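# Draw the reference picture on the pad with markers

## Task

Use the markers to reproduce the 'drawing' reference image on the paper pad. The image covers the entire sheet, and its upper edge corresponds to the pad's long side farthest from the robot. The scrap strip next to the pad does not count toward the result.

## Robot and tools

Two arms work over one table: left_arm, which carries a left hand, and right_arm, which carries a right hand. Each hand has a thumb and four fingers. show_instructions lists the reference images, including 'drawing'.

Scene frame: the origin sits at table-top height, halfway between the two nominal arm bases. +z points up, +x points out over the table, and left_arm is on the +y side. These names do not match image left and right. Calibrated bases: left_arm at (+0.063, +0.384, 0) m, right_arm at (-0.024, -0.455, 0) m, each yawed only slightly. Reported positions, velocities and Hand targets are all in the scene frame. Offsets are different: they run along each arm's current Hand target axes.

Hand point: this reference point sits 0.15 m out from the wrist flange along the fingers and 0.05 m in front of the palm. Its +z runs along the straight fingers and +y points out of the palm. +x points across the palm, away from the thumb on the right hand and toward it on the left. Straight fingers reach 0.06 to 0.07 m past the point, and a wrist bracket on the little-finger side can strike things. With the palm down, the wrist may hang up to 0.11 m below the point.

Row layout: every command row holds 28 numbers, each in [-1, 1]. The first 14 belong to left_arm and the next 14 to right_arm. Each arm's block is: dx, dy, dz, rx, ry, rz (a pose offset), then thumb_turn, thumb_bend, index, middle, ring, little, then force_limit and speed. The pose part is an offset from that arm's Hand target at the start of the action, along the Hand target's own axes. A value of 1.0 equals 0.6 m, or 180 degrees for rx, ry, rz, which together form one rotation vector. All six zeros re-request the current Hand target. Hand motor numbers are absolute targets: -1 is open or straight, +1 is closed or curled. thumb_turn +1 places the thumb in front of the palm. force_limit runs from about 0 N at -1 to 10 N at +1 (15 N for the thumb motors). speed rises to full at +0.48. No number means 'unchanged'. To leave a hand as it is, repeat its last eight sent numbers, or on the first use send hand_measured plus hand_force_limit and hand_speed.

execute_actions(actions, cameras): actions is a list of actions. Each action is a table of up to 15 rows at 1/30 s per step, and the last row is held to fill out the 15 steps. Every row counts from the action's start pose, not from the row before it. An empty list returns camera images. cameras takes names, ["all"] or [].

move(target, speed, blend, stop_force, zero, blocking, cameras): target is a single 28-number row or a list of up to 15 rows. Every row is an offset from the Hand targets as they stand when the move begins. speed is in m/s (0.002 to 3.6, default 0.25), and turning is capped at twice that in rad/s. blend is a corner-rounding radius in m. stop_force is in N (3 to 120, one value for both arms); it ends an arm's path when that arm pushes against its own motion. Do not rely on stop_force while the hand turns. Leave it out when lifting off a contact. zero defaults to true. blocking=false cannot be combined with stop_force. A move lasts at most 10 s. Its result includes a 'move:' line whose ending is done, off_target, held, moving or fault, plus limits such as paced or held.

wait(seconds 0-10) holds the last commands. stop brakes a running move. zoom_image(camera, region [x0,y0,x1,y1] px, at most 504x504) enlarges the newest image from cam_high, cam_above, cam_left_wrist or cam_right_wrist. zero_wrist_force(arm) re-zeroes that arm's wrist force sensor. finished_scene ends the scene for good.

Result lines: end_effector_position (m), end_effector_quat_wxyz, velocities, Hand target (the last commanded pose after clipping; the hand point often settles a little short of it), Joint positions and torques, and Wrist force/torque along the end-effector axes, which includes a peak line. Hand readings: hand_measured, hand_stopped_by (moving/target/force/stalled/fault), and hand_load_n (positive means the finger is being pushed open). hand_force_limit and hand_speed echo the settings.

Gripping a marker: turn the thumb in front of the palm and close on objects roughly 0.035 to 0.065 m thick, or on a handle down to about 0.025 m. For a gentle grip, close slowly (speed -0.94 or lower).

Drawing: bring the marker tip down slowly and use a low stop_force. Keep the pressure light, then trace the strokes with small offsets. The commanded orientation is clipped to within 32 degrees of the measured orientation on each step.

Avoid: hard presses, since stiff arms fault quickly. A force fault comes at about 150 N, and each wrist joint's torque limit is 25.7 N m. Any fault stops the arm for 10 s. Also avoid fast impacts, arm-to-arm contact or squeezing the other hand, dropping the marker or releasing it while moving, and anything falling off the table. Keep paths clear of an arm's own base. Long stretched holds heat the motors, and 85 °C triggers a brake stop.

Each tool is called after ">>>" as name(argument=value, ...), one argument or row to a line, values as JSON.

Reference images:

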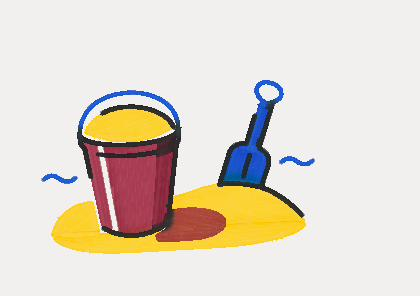

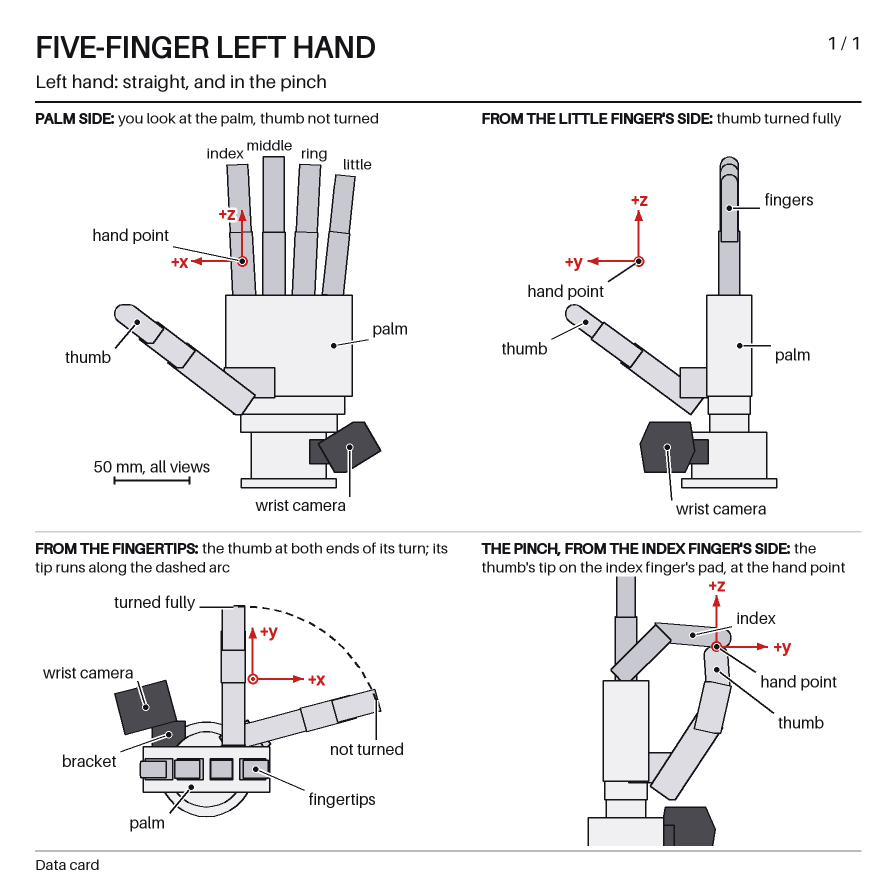

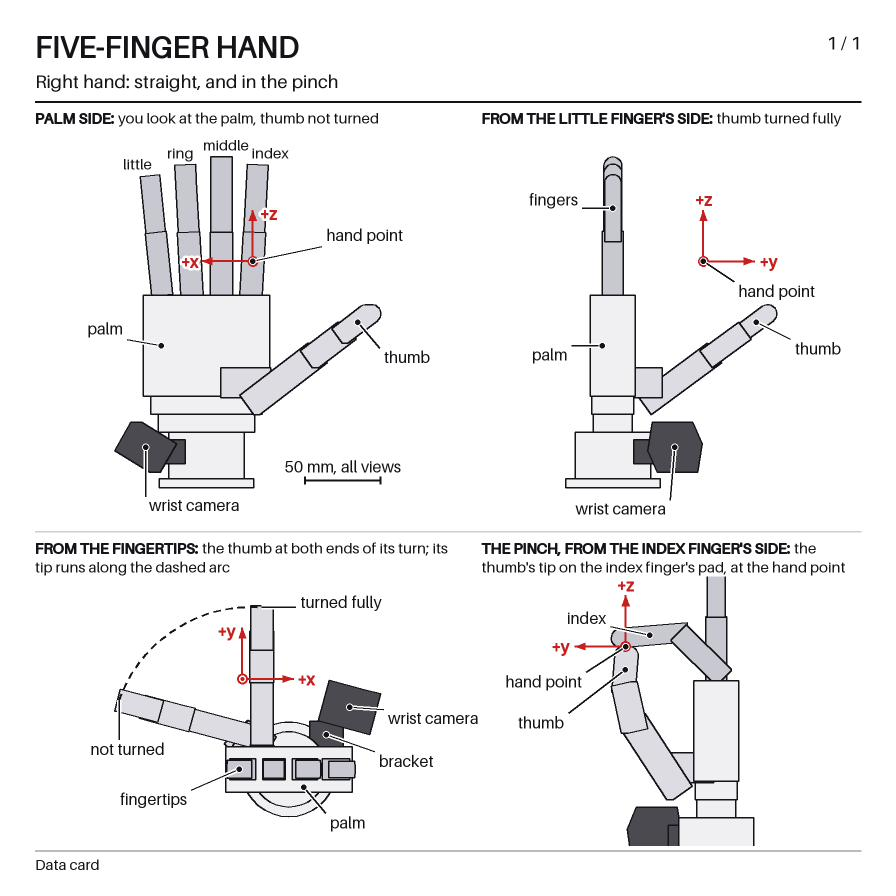

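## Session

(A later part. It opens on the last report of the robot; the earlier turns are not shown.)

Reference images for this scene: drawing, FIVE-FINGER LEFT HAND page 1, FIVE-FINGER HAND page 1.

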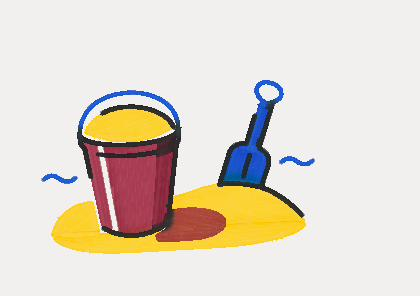

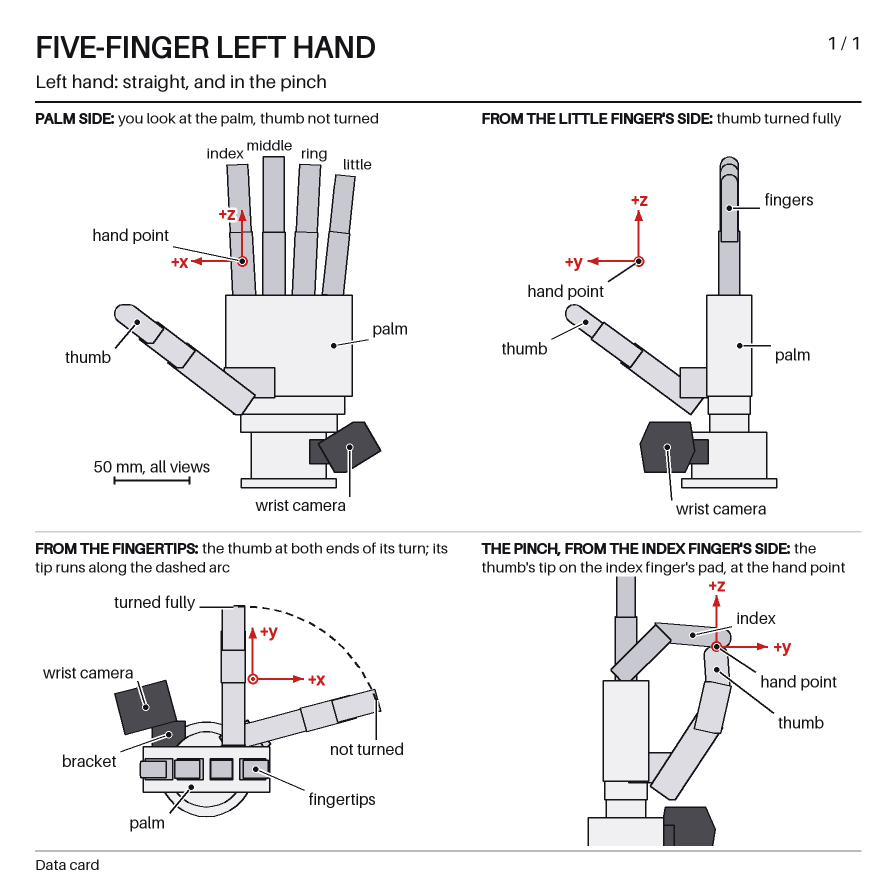

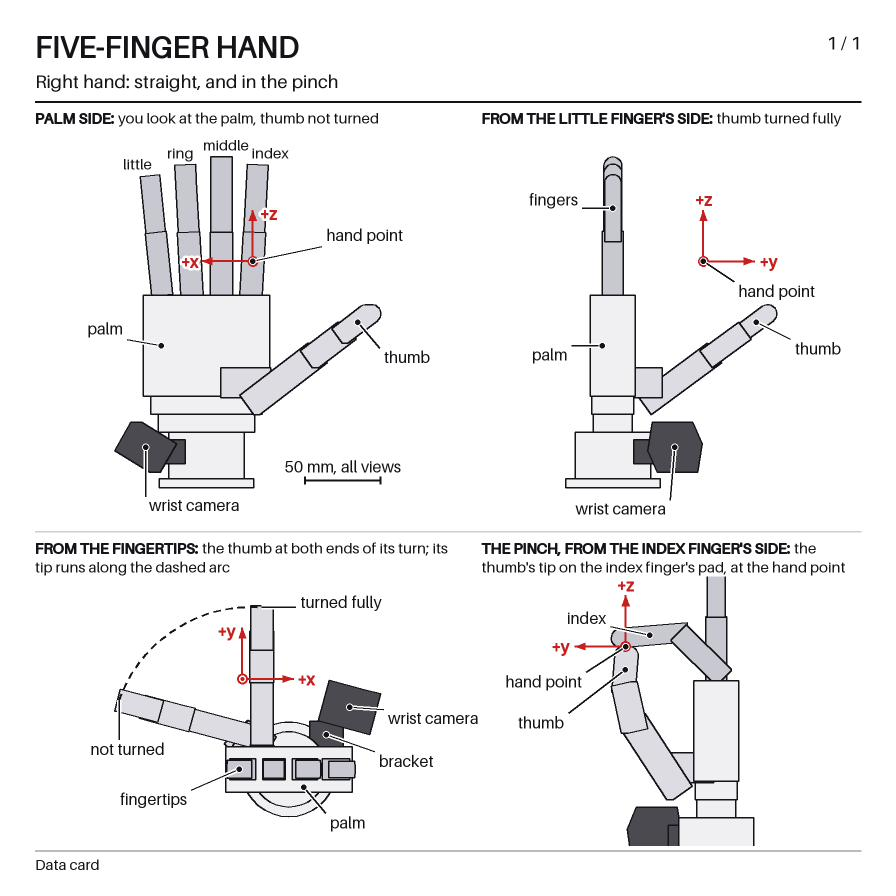

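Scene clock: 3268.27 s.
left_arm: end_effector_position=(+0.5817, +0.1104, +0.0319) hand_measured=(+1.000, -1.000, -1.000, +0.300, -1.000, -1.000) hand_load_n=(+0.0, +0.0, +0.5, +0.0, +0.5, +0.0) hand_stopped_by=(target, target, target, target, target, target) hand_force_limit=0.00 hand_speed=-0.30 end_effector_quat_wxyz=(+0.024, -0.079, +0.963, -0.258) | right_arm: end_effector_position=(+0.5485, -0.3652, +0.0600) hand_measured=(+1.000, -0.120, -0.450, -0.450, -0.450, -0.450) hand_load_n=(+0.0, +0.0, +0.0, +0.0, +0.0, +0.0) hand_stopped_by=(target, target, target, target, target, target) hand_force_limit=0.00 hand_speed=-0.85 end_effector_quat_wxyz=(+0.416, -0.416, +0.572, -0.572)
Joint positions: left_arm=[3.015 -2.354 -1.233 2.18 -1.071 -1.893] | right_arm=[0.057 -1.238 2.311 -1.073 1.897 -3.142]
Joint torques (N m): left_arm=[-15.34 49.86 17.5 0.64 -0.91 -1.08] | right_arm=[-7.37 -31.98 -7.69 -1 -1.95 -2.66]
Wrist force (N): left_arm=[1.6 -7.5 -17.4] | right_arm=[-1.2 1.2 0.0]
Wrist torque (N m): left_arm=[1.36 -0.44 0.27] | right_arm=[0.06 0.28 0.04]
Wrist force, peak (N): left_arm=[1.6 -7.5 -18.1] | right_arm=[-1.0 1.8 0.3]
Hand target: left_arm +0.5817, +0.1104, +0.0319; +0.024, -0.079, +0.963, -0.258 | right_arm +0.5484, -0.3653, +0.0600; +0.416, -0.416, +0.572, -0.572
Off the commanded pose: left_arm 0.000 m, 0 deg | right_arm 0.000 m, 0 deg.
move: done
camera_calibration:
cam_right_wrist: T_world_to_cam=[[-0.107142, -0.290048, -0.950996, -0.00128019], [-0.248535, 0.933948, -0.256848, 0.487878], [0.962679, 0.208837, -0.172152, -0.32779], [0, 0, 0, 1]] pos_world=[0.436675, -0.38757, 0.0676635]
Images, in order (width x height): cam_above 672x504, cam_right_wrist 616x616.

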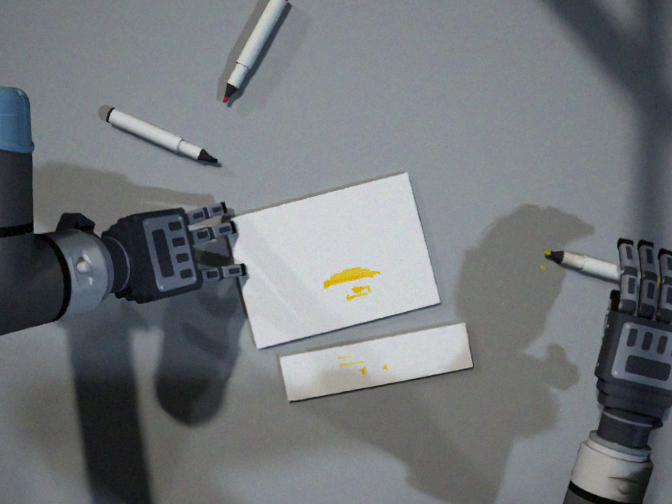

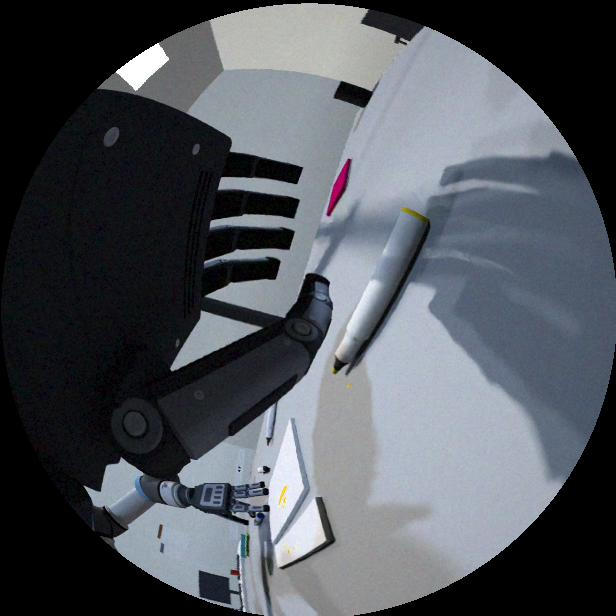

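>>> move(
  target=[
    [0,0,0,0,0,0,1,-1,-1,0.3,-1,-1,0.0,-0.3,0,0.05,0,0,0,0,1,-0.12,-0.45,-0.45,-0.45,-0.45,0.0,-0.85],
    [0,0,0,0,0,0,1,-1,-1,0.3,-1,-1,0.0,-0.3,0,0.0742,0,0,0,0,1,-0.12,-0.45,-0.45,-0.45,-0.45,0.0,-0.85],
  ],
  cameras=["cam_above", "cam_right_wrist"],
  speed=[0.06, 0.015],
  stop_force=4,
)

>>> zoom_image(
  camera="cam_right_wrist",
  region=[200, 150, 480, 430],
)

Scene clock: 3288.23 s.
left_arm: end_effector_position=(+0.5817, +0.1104, +0.0319) hand_measured=(+1.000, -1.000, -1.000, +0.300, -1.000, -1.000) hand_load_n=(+0.0, +0.0, +0.5, +0.0, +0.5, +0.0) hand_stopped_by=(target, target, target, target, target, target) hand_force_limit=0.00 hand_speed=-0.30 end_effector_quat_wxyz=(+0.024, -0.079, +0.963, -0.258) | right_arm: end_effector_position=(+0.5484, -0.3653, +0.0155) hand_measured=(+1.000, -0.120, -0.450, -0.450, -0.450, -0.450) hand_load_n=(+0.0, +0.0, +0.0, -0.5, +0.0, +0.0) hand_stopped_by=(target, target, target, target, target, target) hand_force_limit=0.00 hand_speed=-0.85 end_effector_quat_wxyz=(+0.416, -0.416, +0.572, -0.572)
Joint positions: left_arm=[3.015 -2.354 -1.233 2.18 -1.071 -1.893] | right_arm=[0.057 -1.109 2.324 -1.215 1.897 -3.142]
Joint torques (N m): left_arm=[-14.7 49.81 19.05 0.5 -0.82 -1.12] | right_arm=[-7.59 -38.67 -3.35 0.97 -2.75 1.12]
Wrist force (N): left_arm=[1.6 -7.3 -17.7] | right_arm=[-0.9 0.8 0.3]
Wrist torque (N m): left_arm=[1.41 -0.45 0.27] | right_arm=[-0.02 0.22 0.02]
Wrist force, peak (N): left_arm=[1.8 -7.6 -17.9] | right_arm=[-1.4 1.5 0.3]
Hand target: left_arm +0.5817, +0.1104, +0.0319; +0.024, -0.079, +0.963, -0.258 | right_arm +0.5485, -0.3653, +0.0155; +0.416, -0.416, +0.572, -0.572
Off the commanded pose: left_arm 0.000 m, 0 deg | right_arm 0.000 m, 0 deg.
move: done
camera_calibration:
cam_right_wrist: T_world_to_cam=[[-0.10708, -0.289985, -0.951022, -0.0436301], [-0.248391, 0.933993, -0.256825, 0.476496], [0.962723, 0.208724, -0.172042, -0.335496], [0, 0, 0, 1]] pos_world=[0.436675, -0.38767, 0.0231635]
Images, in order (width x height): cam_above 672x504, cam_right_wrist 616x616.

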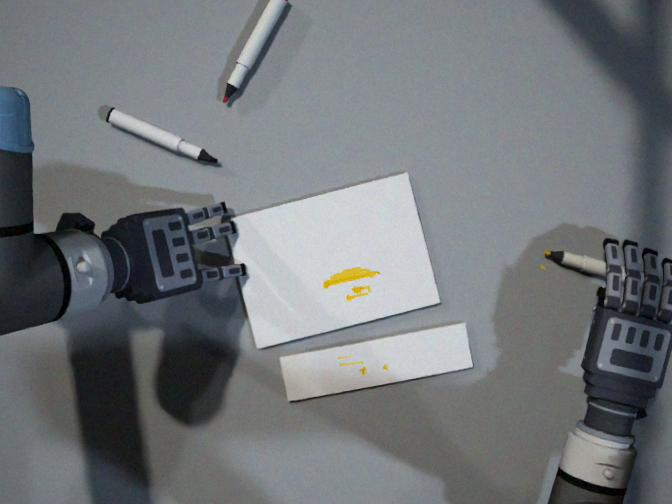

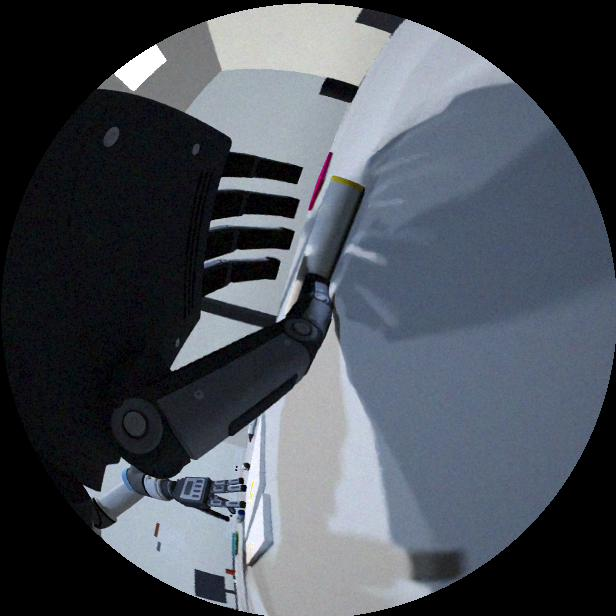

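Scaled by 1.800 from the camera's 616x616 image, which has a finer 880x880 frame.

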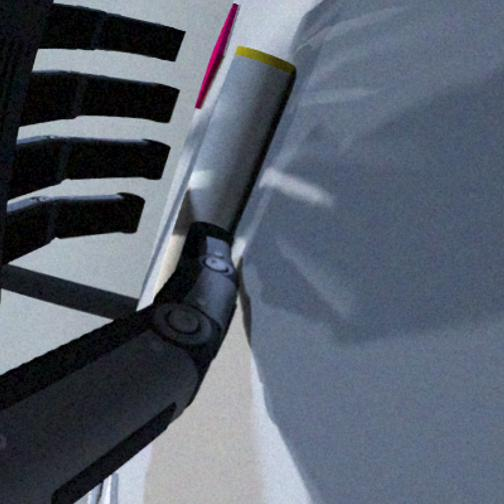

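>>> move(
  target=[0,0,0,0,0,0,1,-1,-1,0.3,-1,-1,0.0,-0.3,0,0,0,0,0,0,1,-0.12,0.5,0.5,-0.45,-0.45,0.2,-0.95],
  cameras=["cam_above", "cam_right_wrist"],
)

>>> zoom_image(
  camera="cam_above",
  region=[490, 210, 672, 350],
)

>>> move(
  target=[0,0,0,0,0,0,1,-1,-1,0.3,-1,-1,0.0,-0.3,0,-0.12,0,0,0,0,1,-0.12,0.5,0.5,-0.45,-0.45,0.2,-0.95],
  cameras=[],
  speed=0.06,
)

>>> move(
  target=[0,0,0,0,0,0,1,-1,-1,0.3,-1,-1,0.0,-0.3,0,0,0,0,0,0,1,-0.12,0.4,0.4,-0.15,-0.15,0.7,-0.97],
  cameras=["cam_right_wrist", "cam_above"],
)

Scene clock: 3305.47 s.
left_arm: end_effector_position=(+0.5817, +0.1104, +0.0319) hand_measured=(+1.000, -1.000, -1.000, +0.300, -1.000, -1.000) hand_load_n=(+0.0, +0.0, +1.0, +0.0, +0.0, +0.0) hand_stopped_by=(target, target, target, target, target, target) hand_force_limit=0.00 hand_speed=-0.30 end_effector_quat_wxyz=(+0.024, -0.079, +0.963, -0.258) | right_arm: end_effector_position=(+0.5485, -0.3653, +0.0155) hand_measured=(+1.000, -0.120, +0.002, +0.002, -0.450, -0.450) hand_load_n=(-0.5, +2.0, +6.0, +7.5, +0.0, +0.0) hand_stopped_by=(target, target, force, force, target, target) hand_force_limit=0.20 hand_speed=-0.95 end_effector_quat_wxyz=(+0.416, -0.416, +0.572, -0.572)
Joint positions: left_arm=[3.015 -2.354 -1.233 2.18 -1.071 -1.893] | right_arm=[0.057 -1.109 2.324 -1.215 1.897 -3.142]
Joint torques (N m): left_arm=[-15.13 50.42 17.99 0.68 -0.93 -0.91] | right_arm=[-5.78 -31.7 -10.42 0.91 -2.19 1.54]
Wrist force (N): left_arm=[1.7 -7.7 -17.7] | right_arm=[-1.9 -6.1 3.2]
Wrist torque (N m): left_arm=[1.35 -0.46 0.29] | right_arm=[0.05 0.27 -0.05]
Wrist force, peak (N): left_arm=[1.7 -7.4 -18.0] | right_arm=[-1.8 -6.6 3.5]
Hand target: left_arm +0.5817, +0.1104, +0.0319; +0.024, -0.079, +0.963, -0.258 | right_arm +0.5485, -0.3653, +0.0155; +0.416, -0.416, +0.572, -0.572
Off the commanded pose: left_arm 0.000 m, 0 deg | right_arm 0.000 m, 0 deg.
move: done
camera_calibration:
cam_right_wrist: T_world_to_cam=[[-0.106989, -0.289965, -0.951038, -0.0436619], [-0.248366, 0.933998, -0.25683, 0.476487], [0.96274, 0.208728, -0.171945, -0.335505], [0, 0, 0, 1]] pos_world=[0.436676, -0.387669, 0.0231635]
Images, in order (width x height): cam_above 672x504, cam_right_wrist 616x616.

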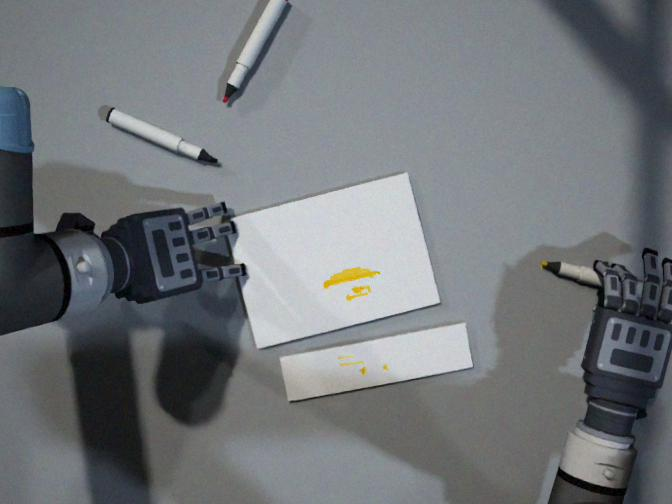

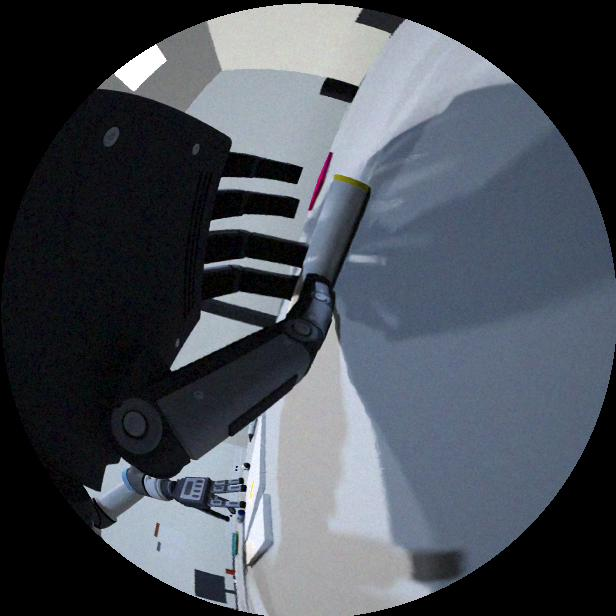

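Scaled by 2.769.

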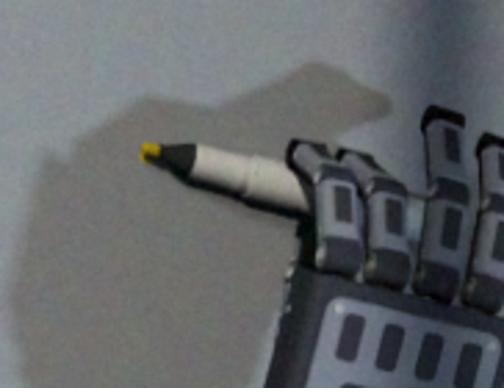

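Scene clock: 3307.00 s.
left_arm: end_effector_position=(+0.5817, +0.1104, +0.0319) hand_measured=(+1.000, -1.000, -1.000, +0.300, -1.000, -1.000) hand_load_n=(+0.0, +0.0, +1.0, +0.0, +0.5, +0.0) hand_stopped_by=(target, target, target, target, target, target) hand_force_limit=0.00 hand_speed=-0.30 end_effector_quat_wxyz=(+0.024, -0.079, +0.963, -0.258) | right_arm: end_effector_position=(+0.5485, -0.3653, +0.0876) hand_measured=(+1.000, -0.122, +0.002, +0.002, -0.450, -0.450) hand_load_n=(-1.0, +3.5, +3.5, +6.0, +0.0, +0.0) hand_stopped_by=(target, target, force, force, target, target) hand_force_limit=0.20 hand_speed=-0.95 end_effector_quat_wxyz=(+0.416, -0.416, +0.572, -0.572)
Joint positions: left_arm=[3.015 -2.354 -1.233 2.18 -1.071 -1.893] | right_arm=[0.057 -1.313 2.295 -0.982 1.897 -3.142]
Joint torques (N m): left_arm=[-15.09 49.87 18.73 0.53 -0.83 -1.03] | right_arm=[7.14 -17.14 -6.8 -4.41 2.74 -1.23]
Wrist force (N): left_arm=[1.4 -7.5 -17.6] | right_arm=[-1.0 0.9 0.4]
Wrist torque (N m): left_arm=[1.38 -0.42 0.27] | right_arm=[-0.03 0.27 0.05]
Wrist force, peak (N): left_arm=[1.6 -7.5 -17.9] | right_arm=[-1.6 -5.5 2.9]
Hand target: left_arm +0.5817, +0.1104, +0.0319; +0.024, -0.079, +0.963, -0.258 | right_arm +0.5484, -0.3653, +0.0875; +0.416, -0.416, +0.572, -0.572
Off the commanded pose: left_arm 0.000 m, 0 deg | right_arm 0.000 m, 0 deg.
move: done
No camera images: "cameras" was empty.

Scene clock: 3310.70 s.
left_arm: end_effector_position=(+0.5817, +0.1104, +0.0319) hand_measured=(+1.000, -1.000, -1.000, +0.300, -1.000, -1.000) hand_load_n=(+0.0, +0.0, +1.0, +0.0, +0.5, +0.0) hand_stopped_by=(target, target, target, target, target, target) hand_force_limit=0.00 hand_speed=-0.30 end_effector_quat_wxyz=(+0.024, -0.079, +0.963, -0.258) | right_arm: end_effector_position=(+0.5484, -0.3653, +0.0875) hand_measured=(+1.000, -0.122, +0.020, +0.008, -0.150, -0.150) hand_load_n=(-2.5, +7.0, +9.0, +8.0, +0.0, +0.0) hand_stopped_by=(target, target, force, force, target, target) hand_force_limit=0.70 hand_speed=-0.97 end_effector_quat_wxyz=(+0.416, -0.416, +0.572, -0.572)
Joint positions: left_arm=[3.015 -2.354 -1.233 2.18 -1.071 -1.893] | right_arm=[0.057 -1.313 2.295 -0.982 1.897 -3.142]
Joint torques (N m): left_arm=[-14.99 49.34 18.04 0.62 -0.9 -1.02] | right_arm=[-7.29 -16.35 -5.76 -0.3 -0.35 2.21]
Wrist force (N): left_arm=[1.9 -7.4 -17.5] | right_arm=[-1.2 1.0 0.3]
Wrist torque (N m): left_arm=[1.38 -0.48 0.29] | right_arm=[0.00 0.30 0.04]
Wrist force, peak (N): left_arm=[1.8 -7.6 -17.8] | right_arm=[-1.4 0.9 0.4]
Hand target: left_arm +0.5817, +0.1104, +0.0319; +0.024, -0.079, +0.963, -0.258 | right_arm +0.5484, -0.3653, +0.0875; +0.416, -0.416, +0.572, -0.572
Off the commanded pose: left_arm 0.000 m, 0 deg | right_arm 0.000 m, 0 deg.
move: done
camera_calibration:
cam_right_wrist: T_world_to_cam=[[-0.10708, -0.289985, -0.951022, 0.0248725], [-0.248391, 0.933993, -0.256825, 0.494894], [0.962723, 0.208724, -0.172042, -0.32313], [0, 0, 0, 1]] pos_world=[0.436675, -0.38757, 0.0951635]
Images, in order (width x height): cam_above 672x504, cam_right_wrist 616x616.

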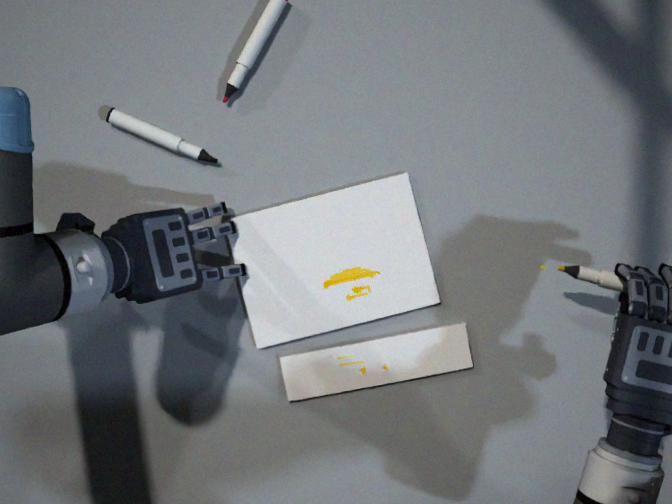

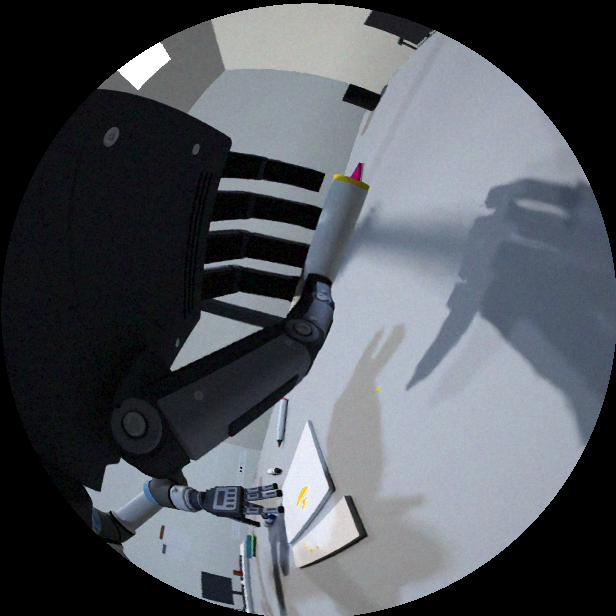

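>>> move(
  target=[0,0,0,0,0,0,1,-1,-1,0.3,-1,-1,0.0,-0.3,-0.4308,-0.0125,-0.1293,0.3118,-0.3118,-0.4264,1,-0.12,0.4,0.4,-0.15,-0.15,0.7,-0.97],
  cameras=["cam_above", "cam_high"],
  speed=0.15,
)

>>> zoom_image(
  camera="cam_above",
  region=[290, 240, 410, 360],
)

Scene clock: 3332.33 s.
left_arm: end_effector_position=(+0.5817, +0.1104, +0.0319) hand_measured=(+1.000, -1.000, -1.000, +0.300, -1.000, -1.000) hand_load_n=(+0.0, +0.0, +0.5, +0.0, +0.5, +0.0) hand_stopped_by=(target, target, target, target, target, target) hand_force_limit=0.00 hand_speed=-0.30 end_effector_quat_wxyz=(+0.024, -0.079, +0.963, -0.258) | right_arm: end_effector_position=(+0.5544, -0.0954, +0.0948) hand_measured=(+1.000, -0.122, +0.020, +0.008, -0.150, -0.150) hand_load_n=(-2.5, +6.5, +9.0, +7.5, +0.0, +0.0) hand_stopped_by=(target, target, force, force, target, target) hand_force_limit=0.70 hand_speed=-0.97 end_effector_quat_wxyz=(-0.323, +0.629, +0.324, +0.629)
Joint positions: left_arm=[3.015 -2.354 -1.233 2.18 -1.071 -1.893] | right_arm=[0.19 -1.128 2.088 -0.959 0.767 -4.714]
Joint torques (N m): left_arm=[-14.86 50.05 18.01 0.74 -0.96 -1.01] | right_arm=[-6.92 -42.96 -7.02 -1.76 2.93 0.22]
Wrist force (N): left_arm=[1.7 -7.5 -17.5] | right_arm=[0.4 0.5 1.1]
Wrist torque (N m): left_arm=[1.36 -0.45 0.29] | right_arm=[-0.05 -0.08 0.09]
Wrist force, peak (N): left_arm=[1.8 -7.7 -17.9] | right_arm=[0.0 1.6 1.3]
Hand target: left_arm +0.5817, +0.1104, +0.0319; +0.024, -0.079, +0.963, -0.258 | right_arm +0.5544, -0.0954, +0.0948; -0.323, +0.629, +0.324, +0.629
Off the commanded pose: left_arm 0.000 m, 0 deg | right_arm 0.000 m, 0 deg.
move: done
Images, in order (width x height): cam_high 672x504, cam_above 672x504.

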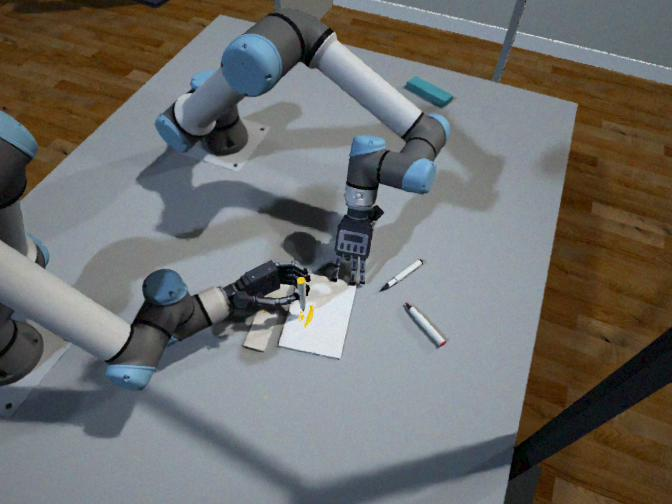

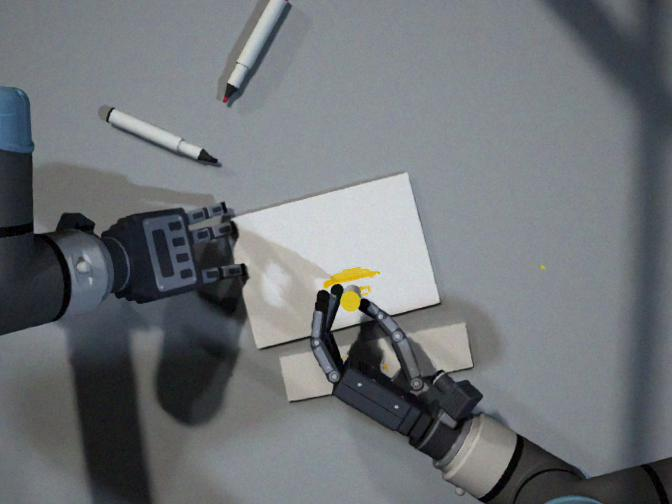

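Scaled by 4.200.

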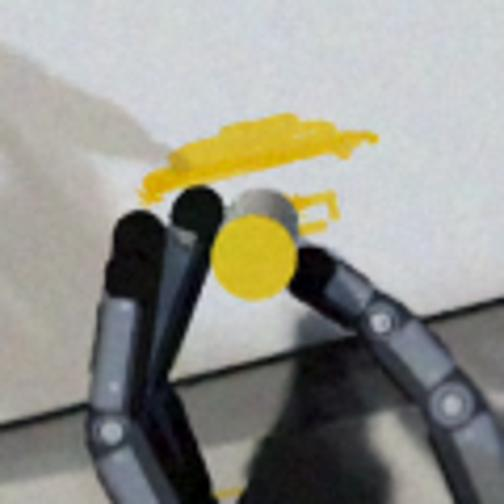

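>>> move(
  target=[
    [0,0,0,0,0,0,1,-1,-1,0.3,-1,-1,0.0,-0.3,-0.04,0,0,0,0,0,1,-0.12,0.4,0.4,-0.15,-0.15,0.7,-0.97],
    [0,0,0,0,0,0,1,-1,-1,0.3,-1,-1,0.0,-0.3,-0.07,0,0,0,0,0,1,-0.12,0.4,0.4,-0.15,-0.15,0.7,-0.97],
  ],
  cameras=[],
  speed=[0.06, 0.005],
  stop_force=3,
)

Scene clock: 3343.30 s.
left_arm: end_effector_position=(+0.5817, +0.1104, +0.0319) hand_measured=(+1.000, -1.000, -1.000, +0.300, -1.000, -1.000) hand_load_n=(+0.0, +0.0, +0.5, +0.0, +0.5, +0.0) hand_stopped_by=(target, target, target, target, target, target) hand_force_limit=0.00 hand_speed=-0.30 end_effector_quat_wxyz=(+0.024, -0.079, +0.963, -0.258) | right_arm: end_effector_position=(+0.5543, -0.0955, +0.0737) hand_measured=(+1.000, -0.122, +0.020, +0.008, -0.150, -0.150) hand_load_n=(-3.0, +6.0, +8.5, +7.0, +0.0, +0.0) hand_stopped_by=(target, target, force, force, target, target) hand_force_limit=0.70 hand_speed=-0.97 end_effector_quat_wxyz=(-0.323, +0.629, +0.324, +0.629)
Joint positions: left_arm=[3.015 -2.354 -1.233 2.18 -1.071 -1.893] | right_arm=[0.19 -1.081 2.095 -1.014 0.767 -4.714]
Joint torques (N m): left_arm=[-15.5 49.69 18.23 0.59 -0.96 -1.02] | right_arm=[-4.66 -24.95 -23.76 -3.78 0.86 -1.66]
Wrist force (N): left_arm=[1.5 -7.6 -17.8] | right_arm=[1.1 0.3 1.4]
Wrist torque (N m): left_arm=[1.37 -0.44 0.28] | right_arm=[-0.08 -0.18 0.19]
Wrist force, peak (N): left_arm=[1.6 -7.5 -18.0] | right_arm=[13.2 -0.2 2.3]
Hand target: left_arm +0.5817, +0.1104, +0.0319; +0.024, -0.079, +0.963, -0.258 | right_arm +0.5543, -0.0955, +0.0737; -0.323, +0.629, +0.324, +0.629 (not the last commanded pose)
Off the commanded pose: left_arm 0.000 m, 0 deg | right_arm 0.021 m, 0 deg.
move: contact (right_arm); path passed 0 of 2 targets
No camera images: "cameras" was empty.

>>> move(
  target=[0,0,0,0,0,0,1,-1,-1,0.3,-1,-1,0.0,-0.3,0.004,0,0,0,0,0,1,-0.12,0.4,0.4,-0.15,-0.15,0.7,-0.97],
  cameras=[],
  speed=0.03,
)

>>> move(
  target=[0,0,0,0,0,0,1,-1,-1,0.3,-1,-1,0.0,-0.3,-0.03,0,0,0,0,0,1,-0.12,0.4,0.4,-0.15,-0.15,0.7,-0.97],
  cameras=["cam_above"],
  speed=0.004,
  stop_force=3,
)

>>> zoom_image(
  camera="cam_above",
  region=[290, 240, 410, 360],
)

Scene clock: 3358.53 s.
left_arm: end_effector_position=(+0.5817, +0.1104, +0.0319) hand_measured=(+1.000, -1.000, -1.000, +0.300, -1.000, -1.000) hand_load_n=(+0.0, +0.0, +0.5, +0.0, +0.5, +0.0) hand_stopped_by=(target, target, target, target, target, target) hand_force_limit=0.00 hand_speed=-0.30 end_effector_quat_wxyz=(+0.024, -0.079, +0.963, -0.258) | right_arm: end_effector_position=(+0.5543, -0.0955, +0.0762) hand_measured=(+1.000, -0.122, +0.020, +0.008, -0.150, -0.150) hand_load_n=(-2.5, +6.0, +8.0, +7.0, +0.0, +0.0) hand_stopped_by=(target, target, force, force, target, target) hand_force_limit=0.70 hand_speed=-0.97 end_effector_quat_wxyz=(-0.323, +0.629, +0.324, +0.629)
Joint positions: left_arm=[3.015 -2.354 -1.233 2.18 -1.071 -1.893] | right_arm=[0.19 -1.086 2.095 -1.007 0.767 -4.714]
Joint torques (N m): left_arm=[-15.08 49.7 18.92 0.7 -0.84 -0.91] | right_arm=[8.18 -34.97 -21.88 -0.09 1.98 -1.12]
Wrist force (N): left_arm=[1.6 -7.5 -17.4] | right_arm=[0.7 0.1 1.1]
Wrist torque (N m): left_arm=[1.36 -0.44 0.29] | right_arm=[-0.11 -0.11 0.14]
Wrist force, peak (N): left_arm=[1.7 -7.5 -17.9] | right_arm=[1.2 0.0 1.4]
Hand target: left_arm +0.5817, +0.1104, +0.0319; +0.024, -0.079, +0.963, -0.258 | right_arm +0.5543, -0.0955, +0.0761; -0.323, +0.629, +0.324, +0.629
Off the commanded pose: left_arm 0.000 m, 0 deg | right_arm 0.000 m, 0 deg.
move: done
No camera images: "cameras" was empty.

Scene clock: 3360.37 s.
left_arm: end_effector_position=(+0.5817, +0.1104, +0.0319) hand_measured=(+1.000, -1.000, -1.000, +0.300, -1.000, -1.000) hand_load_n=(+0.0, +0.0, +1.0, +0.0, +0.5, +0.0) hand_stopped_by=(target, target, target, target, target, target) hand_force_limit=0.00 hand_speed=-0.30 end_effector_quat_wxyz=(+0.024, -0.079, +0.963, -0.258) | right_arm: end_effector_position=(+0.5543, -0.0955, +0.0723) hand_measured=(+1.000, -0.122, +0.020, +0.008, -0.150, -0.150) hand_load_n=(-3.0, +6.0, +8.0, +7.0, +0.5, +0.0) hand_stopped_by=(target, target, force, force, target, target) hand_force_limit=0.70 hand_speed=-0.97 end_effector_quat_wxyz=(-0.323, +0.629, +0.324, +0.629)
Joint positions: left_arm=[3.015 -2.354 -1.233 2.18 -1.071 -1.893] | right_arm=[0.19 -1.077 2.096 -1.017 0.767 -4.714]
Joint torques (N m): left_arm=[-14.78 49.79 17.42 0.65 -0.81 -0.93] | right_arm=[7.59 -40.29 -10.58 2.06 2.31 -1.87]
Wrist force (N): left_arm=[1.6 -7.8 -17.6] | right_arm=[3.9 0.0 1.6]
Wrist torque (N m): left_arm=[1.34 -0.44 0.30] | right_arm=[-0.10 -0.10 0.15]
Wrist force, peak (N): left_arm=[1.5 -7.4 -17.9] | right_arm=[5.3 0.2 1.5]
Hand target: left_arm +0.5817, +0.1104, +0.0319; +0.024, -0.079, +0.963, -0.258 | right_arm +0.5543, -0.0955, +0.0723; -0.323, +0.629, +0.324, +0.629 (not the last commanded pose)
Off the commanded pose: left_arm 0.000 m, 0 deg | right_arm 0.014 m, 0 deg.
move: contact (right_arm)
Images, in order (width x height): cam_above 672x504.

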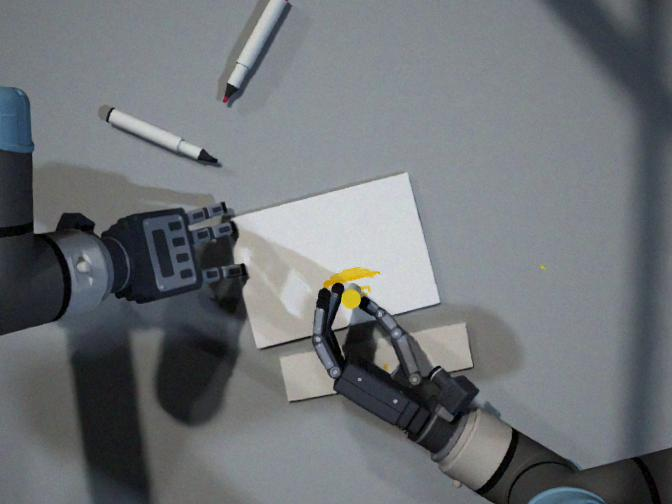

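Scaled by 4.200.

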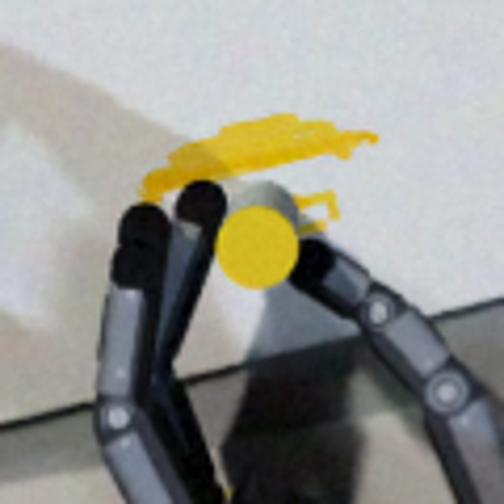

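>>> move(
  target=[
    [0,0,0,0,0,0,1,-1,-1,0.3,-1,-1,0.0,-0.3,0.0004,0,0,0,0,0,1,-0.12,0.4,0.4,-0.15,-0.15,0.7,-0.97],
    [0,0,0,0,0,0,1,-1,-1,0.3,-1,-1,0.0,-0.3,0.0004,0.01768,-0.01768,0,0,0,1,-0.12,0.4,0.4,-0.15,-0.15,0.7,-0.97],
    [0,0,0,0,0,0,1,-1,-1,0.3,-1,-1,0.0,-0.3,0.0004,0.01179,-0.02357,0,0,0,1,-0.12,0.4,0.4,-0.15,-0.15,0.7,-0.97],
  ],
  cameras=[],
  speed=[0.01, 0.04, 0.04],
)

>>> move(
  target=[
    [0,0,0,0,0,0,1,-1,-1,0.3,-1,-1,0.0,-0.3,0.03,0,0,0,0,0,1,-0.12,0.4,0.4,-0.15,-0.15,0.7,-0.97],
    [0,0,0,0,0,0,1,-1,-1,0.3,-1,-1,0.0,-0.3,0.03,-0.1,-0.1,0,0,0,1,-0.12,0.4,0.4,-0.15,-0.15,0.7,-0.97],
  ],
  cameras=["cam_above"],
  speed=[0.06, 0.2],
)

>>> zoom_image(
  camera="cam_above",
  region=[310, 250, 390, 310],
)

Scene clock: 3379.53 s.
left_arm: end_effector_position=(+0.5817, +0.1104, +0.0319) hand_measured=(+1.000, -1.000, -1.000, +0.300, -1.000, -1.000) hand_load_n=(+0.0, +0.0, +0.5, +0.0, +0.5, +0.0) hand_stopped_by=(target, target, target, target, target, target) hand_force_limit=0.00 hand_speed=-0.30 end_effector_quat_wxyz=(+0.024, -0.079, +0.963, -0.258) | right_arm: end_effector_position=(+0.5518, -0.1111, +0.0726) hand_measured=(+1.000, -0.122, +0.020, +0.008, -0.150, -0.150) hand_load_n=(-2.5, +6.0, +8.0, +7.0, +0.0, +0.0) hand_stopped_by=(target, target, force, force, target, target) hand_force_limit=0.70 hand_speed=-0.97 end_effector_quat_wxyz=(-0.323, +0.629, +0.324, +0.629)
Joint positions: left_arm=[3.015 -2.354 -1.233 2.18 -1.071 -1.893] | right_arm=[0.152 -1.092 2.123 -1.03 0.73 -4.714]
Joint torques (N m): left_arm=[-15.62 49.12 16.58 0.65 -0.93 -0.94] | right_arm=[-7.36 -24.38 -24.72 1.3 -2.35 -1.62]
Wrist force (N): left_arm=[1.6 -7.6 -17.7] | right_arm=[1.5 0.2 1.1]
Wrist torque (N m): left_arm=[1.37 -0.45 0.29] | right_arm=[-0.08 -0.12 0.15]
Wrist force, peak (N): left_arm=[1.5 -8.1 -17.8] | right_arm=[4.3 -0.2 1.7]
Hand target: left_arm +0.5817, +0.1104, +0.0319; +0.024, -0.079, +0.963, -0.258 | right_arm +0.5519, -0.1111, +0.0725; -0.323, +0.629, +0.324, +0.629
Off the commanded pose: left_arm 0.000 m, 0 deg | right_arm 0.000 m, 0 deg.
move: done
No camera images: "cameras" was empty.

Scene clock: 3381.07 s.
left_arm: end_effector_position=(+0.5817, +0.1104, +0.0319) hand_measured=(+1.000, -1.000, -1.000, +0.300, -1.000, -1.000) hand_load_n=(+0.0, +0.0, +0.5, +0.0, +0.5, +0.0) hand_stopped_by=(target, target, target, target, target, target) hand_force_limit=0.00 hand_speed=-0.30 end_effector_quat_wxyz=(+0.024, -0.079, +0.963, -0.258) | right_arm: end_effector_position=(+0.4682, -0.1250, +0.0906) hand_measured=(+1.000, -0.122, +0.020, +0.008, -0.150, -0.150) hand_load_n=(-2.5, +6.0, +8.0, +7.5, +0.0, +0.0) hand_stopped_by=(target, target, force, force, target, target) hand_force_limit=0.70 hand_speed=-0.97 end_effector_quat_wxyz=(-0.323, +0.629, +0.324, +0.629)
Joint positions: left_arm=[3.015 -2.354 -1.233 2.18 -1.071 -1.893] | right_arm=[0.137 -1.266 2.35 -1.083 0.714 -4.714]
Joint torques (N m): left_arm=[-15.37 49.05 17.51 0.42 -0.95 -0.83] | right_arm=[9.5 -28.1 -6.13 0.6 2.84 2.88]
Wrist force (N): left_arm=[1.7 -7.2 -17.5] | right_arm=[0.9 0.4 0.5]
Wrist torque (N m): left_arm=[1.42 -0.45 0.28] | right_arm=[-0.04 -0.15 0.20]
Wrist force, peak (N): left_arm=[1.6 -7.7 -17.9] | right_arm=[0.9 1.4 1.8]
Hand target: left_arm +0.5817, +0.1104, +0.0319; +0.024, -0.079, +0.963, -0.258 | right_arm +0.4681, -0.1249, +0.0905; -0.323, +0.629, +0.324, +0.629
Off the commanded pose: left_arm 0.000 m, 0 deg | right_arm 0.000 m, 0 deg.
move: done
Images, in order (width x height): cam_above 672x504.

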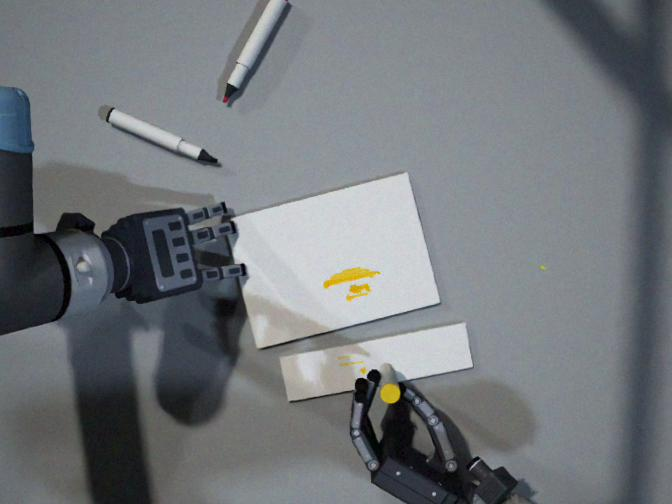

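Scaled by 6.300.

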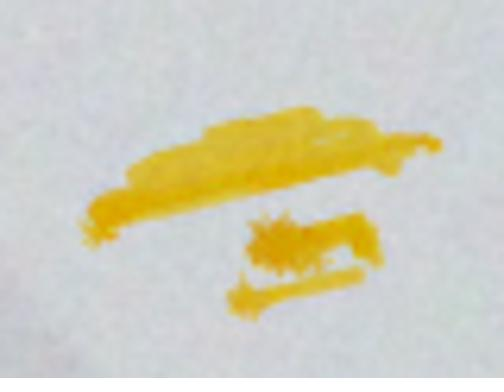

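>>> move(
  target=[
    [0,0,0,0,0,0,1,-1,-1,0.3,-1,-1,0.0,-0.3,0,0.12333,0.10471,0,0,0,1,-0.12,0.4,0.4,-0.15,-0.15,0.7,-0.97],
    [0,0,0,0,0,0,1,-1,-1,0.3,-1,-1,0.0,-0.3,-0.025,0.12333,0.10471,0,0,0,1,-0.12,0.4,0.4,-0.15,-0.15,0.7,-0.97],
  ],
  cameras=[],
  speed=[0.15, 0.05],
)

>>> move(
  target=[
    [0,0,0,0,0,0,1,-1,-1,0.3,-1,-1,0.0,-0.3,-0.005,0,0,0,0,0,1,-0.12,0.4,0.4,-0.15,-0.15,0.7,-0.97],
    [0,0,0,0,0,0,1,-1,-1,0.3,-1,-1,0.0,-0.3,-0.005,-0.06541,0.06541,0,0,0,1,-0.12,0.4,0.4,-0.15,-0.15,0.7,-0.97],
    [0,0,0,0,0,0,1,-1,-1,0.3,-1,-1,0.0,-0.3,-0.005,-0.06835,0.06364,0,0,0,1,-0.12,0.4,0.4,-0.15,-0.15,0.7,-0.97],
    [0,0,0,0,0,0,1,-1,-1,0.3,-1,-1,0.0,-0.3,-0.005,0.00059,-0.0053,0,0,0,1,-0.12,0.4,0.4,-0.15,-0.15,0.7,-0.97],
  ],
  cameras=["cam_above"],
  speed=[0.01, 0.05, 0.05, 0.05],
  blend=[0,0.0005,0.0005,0.0005],
)

>>> zoom_image(
  camera="cam_above",
  region=[310, 240, 410, 320],
)

Scene clock: 3419.97 s.
left_arm: end_effector_position=(+0.5817, +0.1104, +0.0319) hand_measured=(+1.000, -1.000, -1.000, +0.300, -1.000, -1.000) hand_load_n=(+0.0, +0.0, +0.5, +0.0, +0.5, +0.0) hand_stopped_by=(target, target, target, target, target, target) hand_force_limit=0.00 hand_speed=-0.30 end_effector_quat_wxyz=(+0.024, -0.079, +0.963, -0.258) | right_arm: end_effector_position=(+0.5648, -0.1170, +0.0755) hand_measured=(+1.000, -0.122, +0.020, +0.008, -0.150, -0.150) hand_load_n=(-2.5, +5.5, +8.0, +7.0, +0.0, +0.0) hand_stopped_by=(target, target, force, force, target, target) hand_force_limit=0.70 hand_speed=-0.97 end_effector_quat_wxyz=(-0.323, +0.629, +0.324, +0.629) end_effector_velocity=(-0.001, +0.001, +0.001) end_effector_angular_velocity=(+0.000, +0.002, +0.001)
Joint positions: left_arm=[3.015 -2.354 -1.233 2.18 -1.071 -1.893] | right_arm=[0.135 -1.084 2.093 -1.008 0.712 -4.714]
Joint velocities: left_arm=[within noise] | right_arm=[0.001 -0.003 0 0.005 0 0]
Joint torques (N m): left_arm=[-16.01 49.25 17.11 0.58 -0.91 -0.89] | right_arm=[9.02 -44.15 -14.98 1.85 2.88 1.72]
Wrist force (N): left_arm=[1.5 -7.3 -17.6] | right_arm=[0.8 0.5 0.7]
Wrist torque (N m): left_arm=[1.41 -0.43 0.27] | right_arm=[0.01 -0.10 0.20]
Wrist force, peak (N): left_arm=[1.8 -7.6 -17.9] | right_arm=[0.8 1.5 1.5]
Hand target: left_arm +0.5817, +0.1104, +0.0319; +0.024, -0.079, +0.963, -0.258 | right_arm +0.5649, -0.1170, +0.0756; -0.323, +0.629, +0.324, +0.629
Off the commanded pose: left_arm 0.000 m, 0 deg | right_arm 0.000 m, 0 deg.
move: done
No camera images: "cameras" was empty.

Scene clock: 3423.17 s.
left_arm: end_effector_position=(+0.5817, +0.1104, +0.0319) hand_measured=(+1.000, -1.000, -1.000, +0.300, -1.000, -1.000) hand_load_n=(+0.0, +0.0, +0.5, +0.0, +0.5, +0.0) hand_stopped_by=(target, target, target, target, target, target) hand_force_limit=0.00 hand_speed=-0.30 end_effector_quat_wxyz=(+0.024, -0.079, +0.963, -0.258) | right_arm: end_effector_position=(+0.5633, -0.1198, +0.0726) hand_measured=(+1.000, -0.122, +0.020, +0.008, -0.150, -0.150) hand_load_n=(-1.5, +5.5, +6.5, +7.0, +0.0, +0.0) hand_stopped_by=(target, target, force, force, target, target) hand_force_limit=0.70 hand_speed=-0.97 end_effector_quat_wxyz=(-0.323, +0.629, +0.324, +0.629)
Joint positions: left_arm=[3.015 -2.354 -1.233 2.18 -1.071 -1.893] | right_arm=[0.128 -1.081 2.102 -1.02 0.705 -4.714]
Joint torques (N m): left_arm=[-15.94 48.45 17.3 0.52 -1.03 -0.86] | right_arm=[8.66 -27.9 -21.11 -0.8 2.91 -2]
Wrist force (N): left_arm=[1.4 -7.5 -17.2] | right_arm=[1.8 0.5 0.7]
Wrist torque (N m): left_arm=[1.36 -0.40 0.27] | right_arm=[-0.01 -0.06 0.16]
Wrist force, peak (N): left_arm=[1.7 -7.5 -17.9] | right_arm=[4.6 -1.0 2.4]
Hand target: left_arm +0.5817, +0.1104, +0.0319; +0.024, -0.079, +0.963, -0.258 | right_arm +0.5633, -0.1198, +0.0726; -0.323, +0.629, +0.324, +0.629
Off the commanded pose: left_arm 0.000 m, 0 deg | right_arm 0.000 m, 0 deg.
move: done
Images, in order (width x height): cam_above 672x504.

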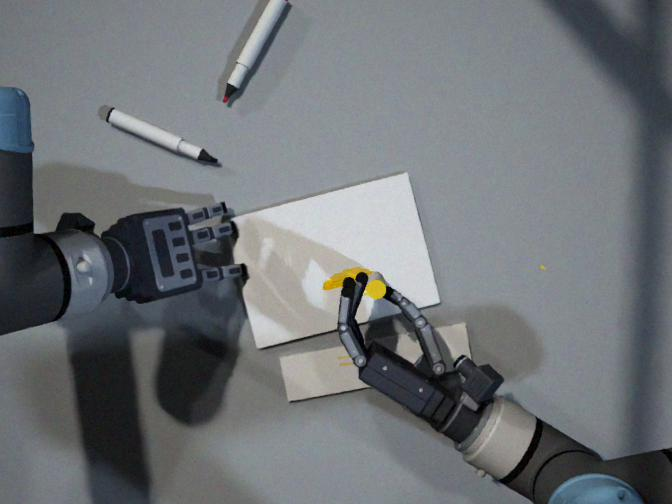

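Scaled by 5.040.

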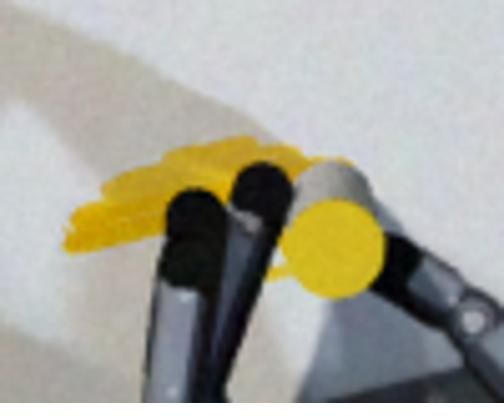

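>>> move(
  target=[
    [0,0,0,0,0,0,1,-1,-1,0.3,-1,-1,0.0,-0.3,0.0045,0,0,0,0,0,1,-0.12,0.4,0.4,-0.15,-0.15,0.7,-0.97],
    [0,0,0,0,0,0,1,-1,-1,0.3,-1,-1,0.0,-0.3,0.0045,-0.07719,0.05598,0,0,0,1,-0.12,0.4,0.4,-0.15,-0.15,0.7,-0.97],
  ],
  cameras=[],
  speed=[0.02, 0.1],
)

>>> move(
  target=[0,0,0,0,0,0,1,-1,-1,0.3,-1,-1,0.0,-0.3,-0.01,0,0,0,0,0,1,-0.12,0.4,0.4,-0.15,-0.15,0.7,-0.97],
  cameras=[],
  speed=0.003,
  stop_force=3,
)

Scene clock: 3446.07 s.
left_arm: end_effector_position=(+0.5817, +0.1104, +0.0319) hand_measured=(+1.000, -1.000, -1.000, +0.300, -1.000, -1.000) hand_load_n=(+0.0, +0.0, +1.0, +0.0, +0.5, +0.0) hand_stopped_by=(target, target, target, target, target, target) hand_force_limit=0.00 hand_speed=-0.30 end_effector_quat_wxyz=(+0.024, -0.079, +0.963, -0.258) | right_arm: end_effector_position=(+0.5453, -0.0655, +0.0751) hand_measured=(+1.000, -0.122, +0.020, +0.008, -0.150, -0.150) hand_load_n=(-2.0, +5.5, +6.5, +7.5, +0.0, +0.0) hand_stopped_by=(target, target, force, force, target, target) hand_force_limit=0.70 hand_speed=-0.97 end_effector_quat_wxyz=(-0.323, +0.629, +0.324, +0.629)
Joint positions: left_arm=[3.015 -2.354 -1.233 2.18 -1.071 -1.893] | right_arm=[0.266 -1.074 2.076 -1.001 0.843 -4.714]
Joint torques (N m): left_arm=[-15.38 49.09 15.96 0.3 -1.1 -0.65] | right_arm=[2.99 -44.25 -5.12 -2.78 -1.96 0.76]
Wrist force (N): left_arm=[1.6 -7.7 -17.5] | right_arm=[1.1 0.1 0.9]
Wrist torque (N m): left_arm=[1.34 -0.45 0.29] | right_arm=[-0.09 -0.15 0.16]
Wrist force, peak (N): left_arm=[1.5 -7.6 -17.9] | right_arm=[2.2 0.3 1.2]
Hand target: left_arm +0.5817, +0.1104, +0.0319; +0.024, -0.079, +0.963, -0.258 | right_arm +0.5452, -0.0655, +0.0752; -0.323, +0.629, +0.324, +0.629
Off the commanded pose: left_arm 0.000 m, 0 deg | right_arm 0.000 m, 0 deg.
move: done
No camera images: "cameras" was empty.

Scene clock: 3448.00 s.
left_arm: end_effector_position=(+0.5817, +0.1104, +0.0319) hand_measured=(+1.000, -1.000, -1.000, +0.300, -1.000, -1.000) hand_load_n=(+0.0, +0.0, +0.5, +0.0, +0.5, +0.0) hand_stopped_by=(target, target, target, target, target, target) hand_force_limit=0.00 hand_speed=-0.30 end_effector_quat_wxyz=(+0.024, -0.079, +0.963, -0.258) | right_arm: end_effector_position=(+0.5452, -0.0655, +0.0723) hand_measured=(+1.000, -0.122, +0.020, +0.008, -0.150, -0.150) hand_load_n=(-2.5, +5.0, +6.5, +7.5, +0.0, +0.0) hand_stopped_by=(target, target, force, force, target, target) hand_force_limit=0.70 hand_speed=-0.97 end_effector_quat_wxyz=(-0.323, +0.629, +0.324, +0.629)
Joint positions: left_arm=[3.015 -2.354 -1.233 2.18 -1.071 -1.893] | right_arm=[0.266 -1.068 2.077 -1.008 0.843 -4.714]
Joint torques (N m): left_arm=[-15.28 48.71 15.79 0.33 -1.12 -0.6] | right_arm=[7.64 -41.92 -10.9 2.09 2.23 -2.05]
Wrist force (N): left_arm=[1.9 -7.3 -17.4] | right_arm=[4.1 -0.3 1.1]
Wrist torque (N m): left_arm=[1.39 -0.49 0.29] | right_arm=[-0.09 -0.11 0.14]
Wrist force, peak (N): left_arm=[1.6 -7.8 -17.8] | right_arm=[5.1 -0.3 1.3]
Hand target: left_arm +0.5817, +0.1104, +0.0319; +0.024, -0.079, +0.963, -0.258 | right_arm +0.5452, -0.0655, +0.0723; -0.323, +0.629, +0.324, +0.629 (not the last commanded pose)
Off the commanded pose: left_arm 0.000 m, 0 deg | right_arm 0.003 m, 0 deg.
move: contact (right_arm)
No camera images: "cameras" was empty.


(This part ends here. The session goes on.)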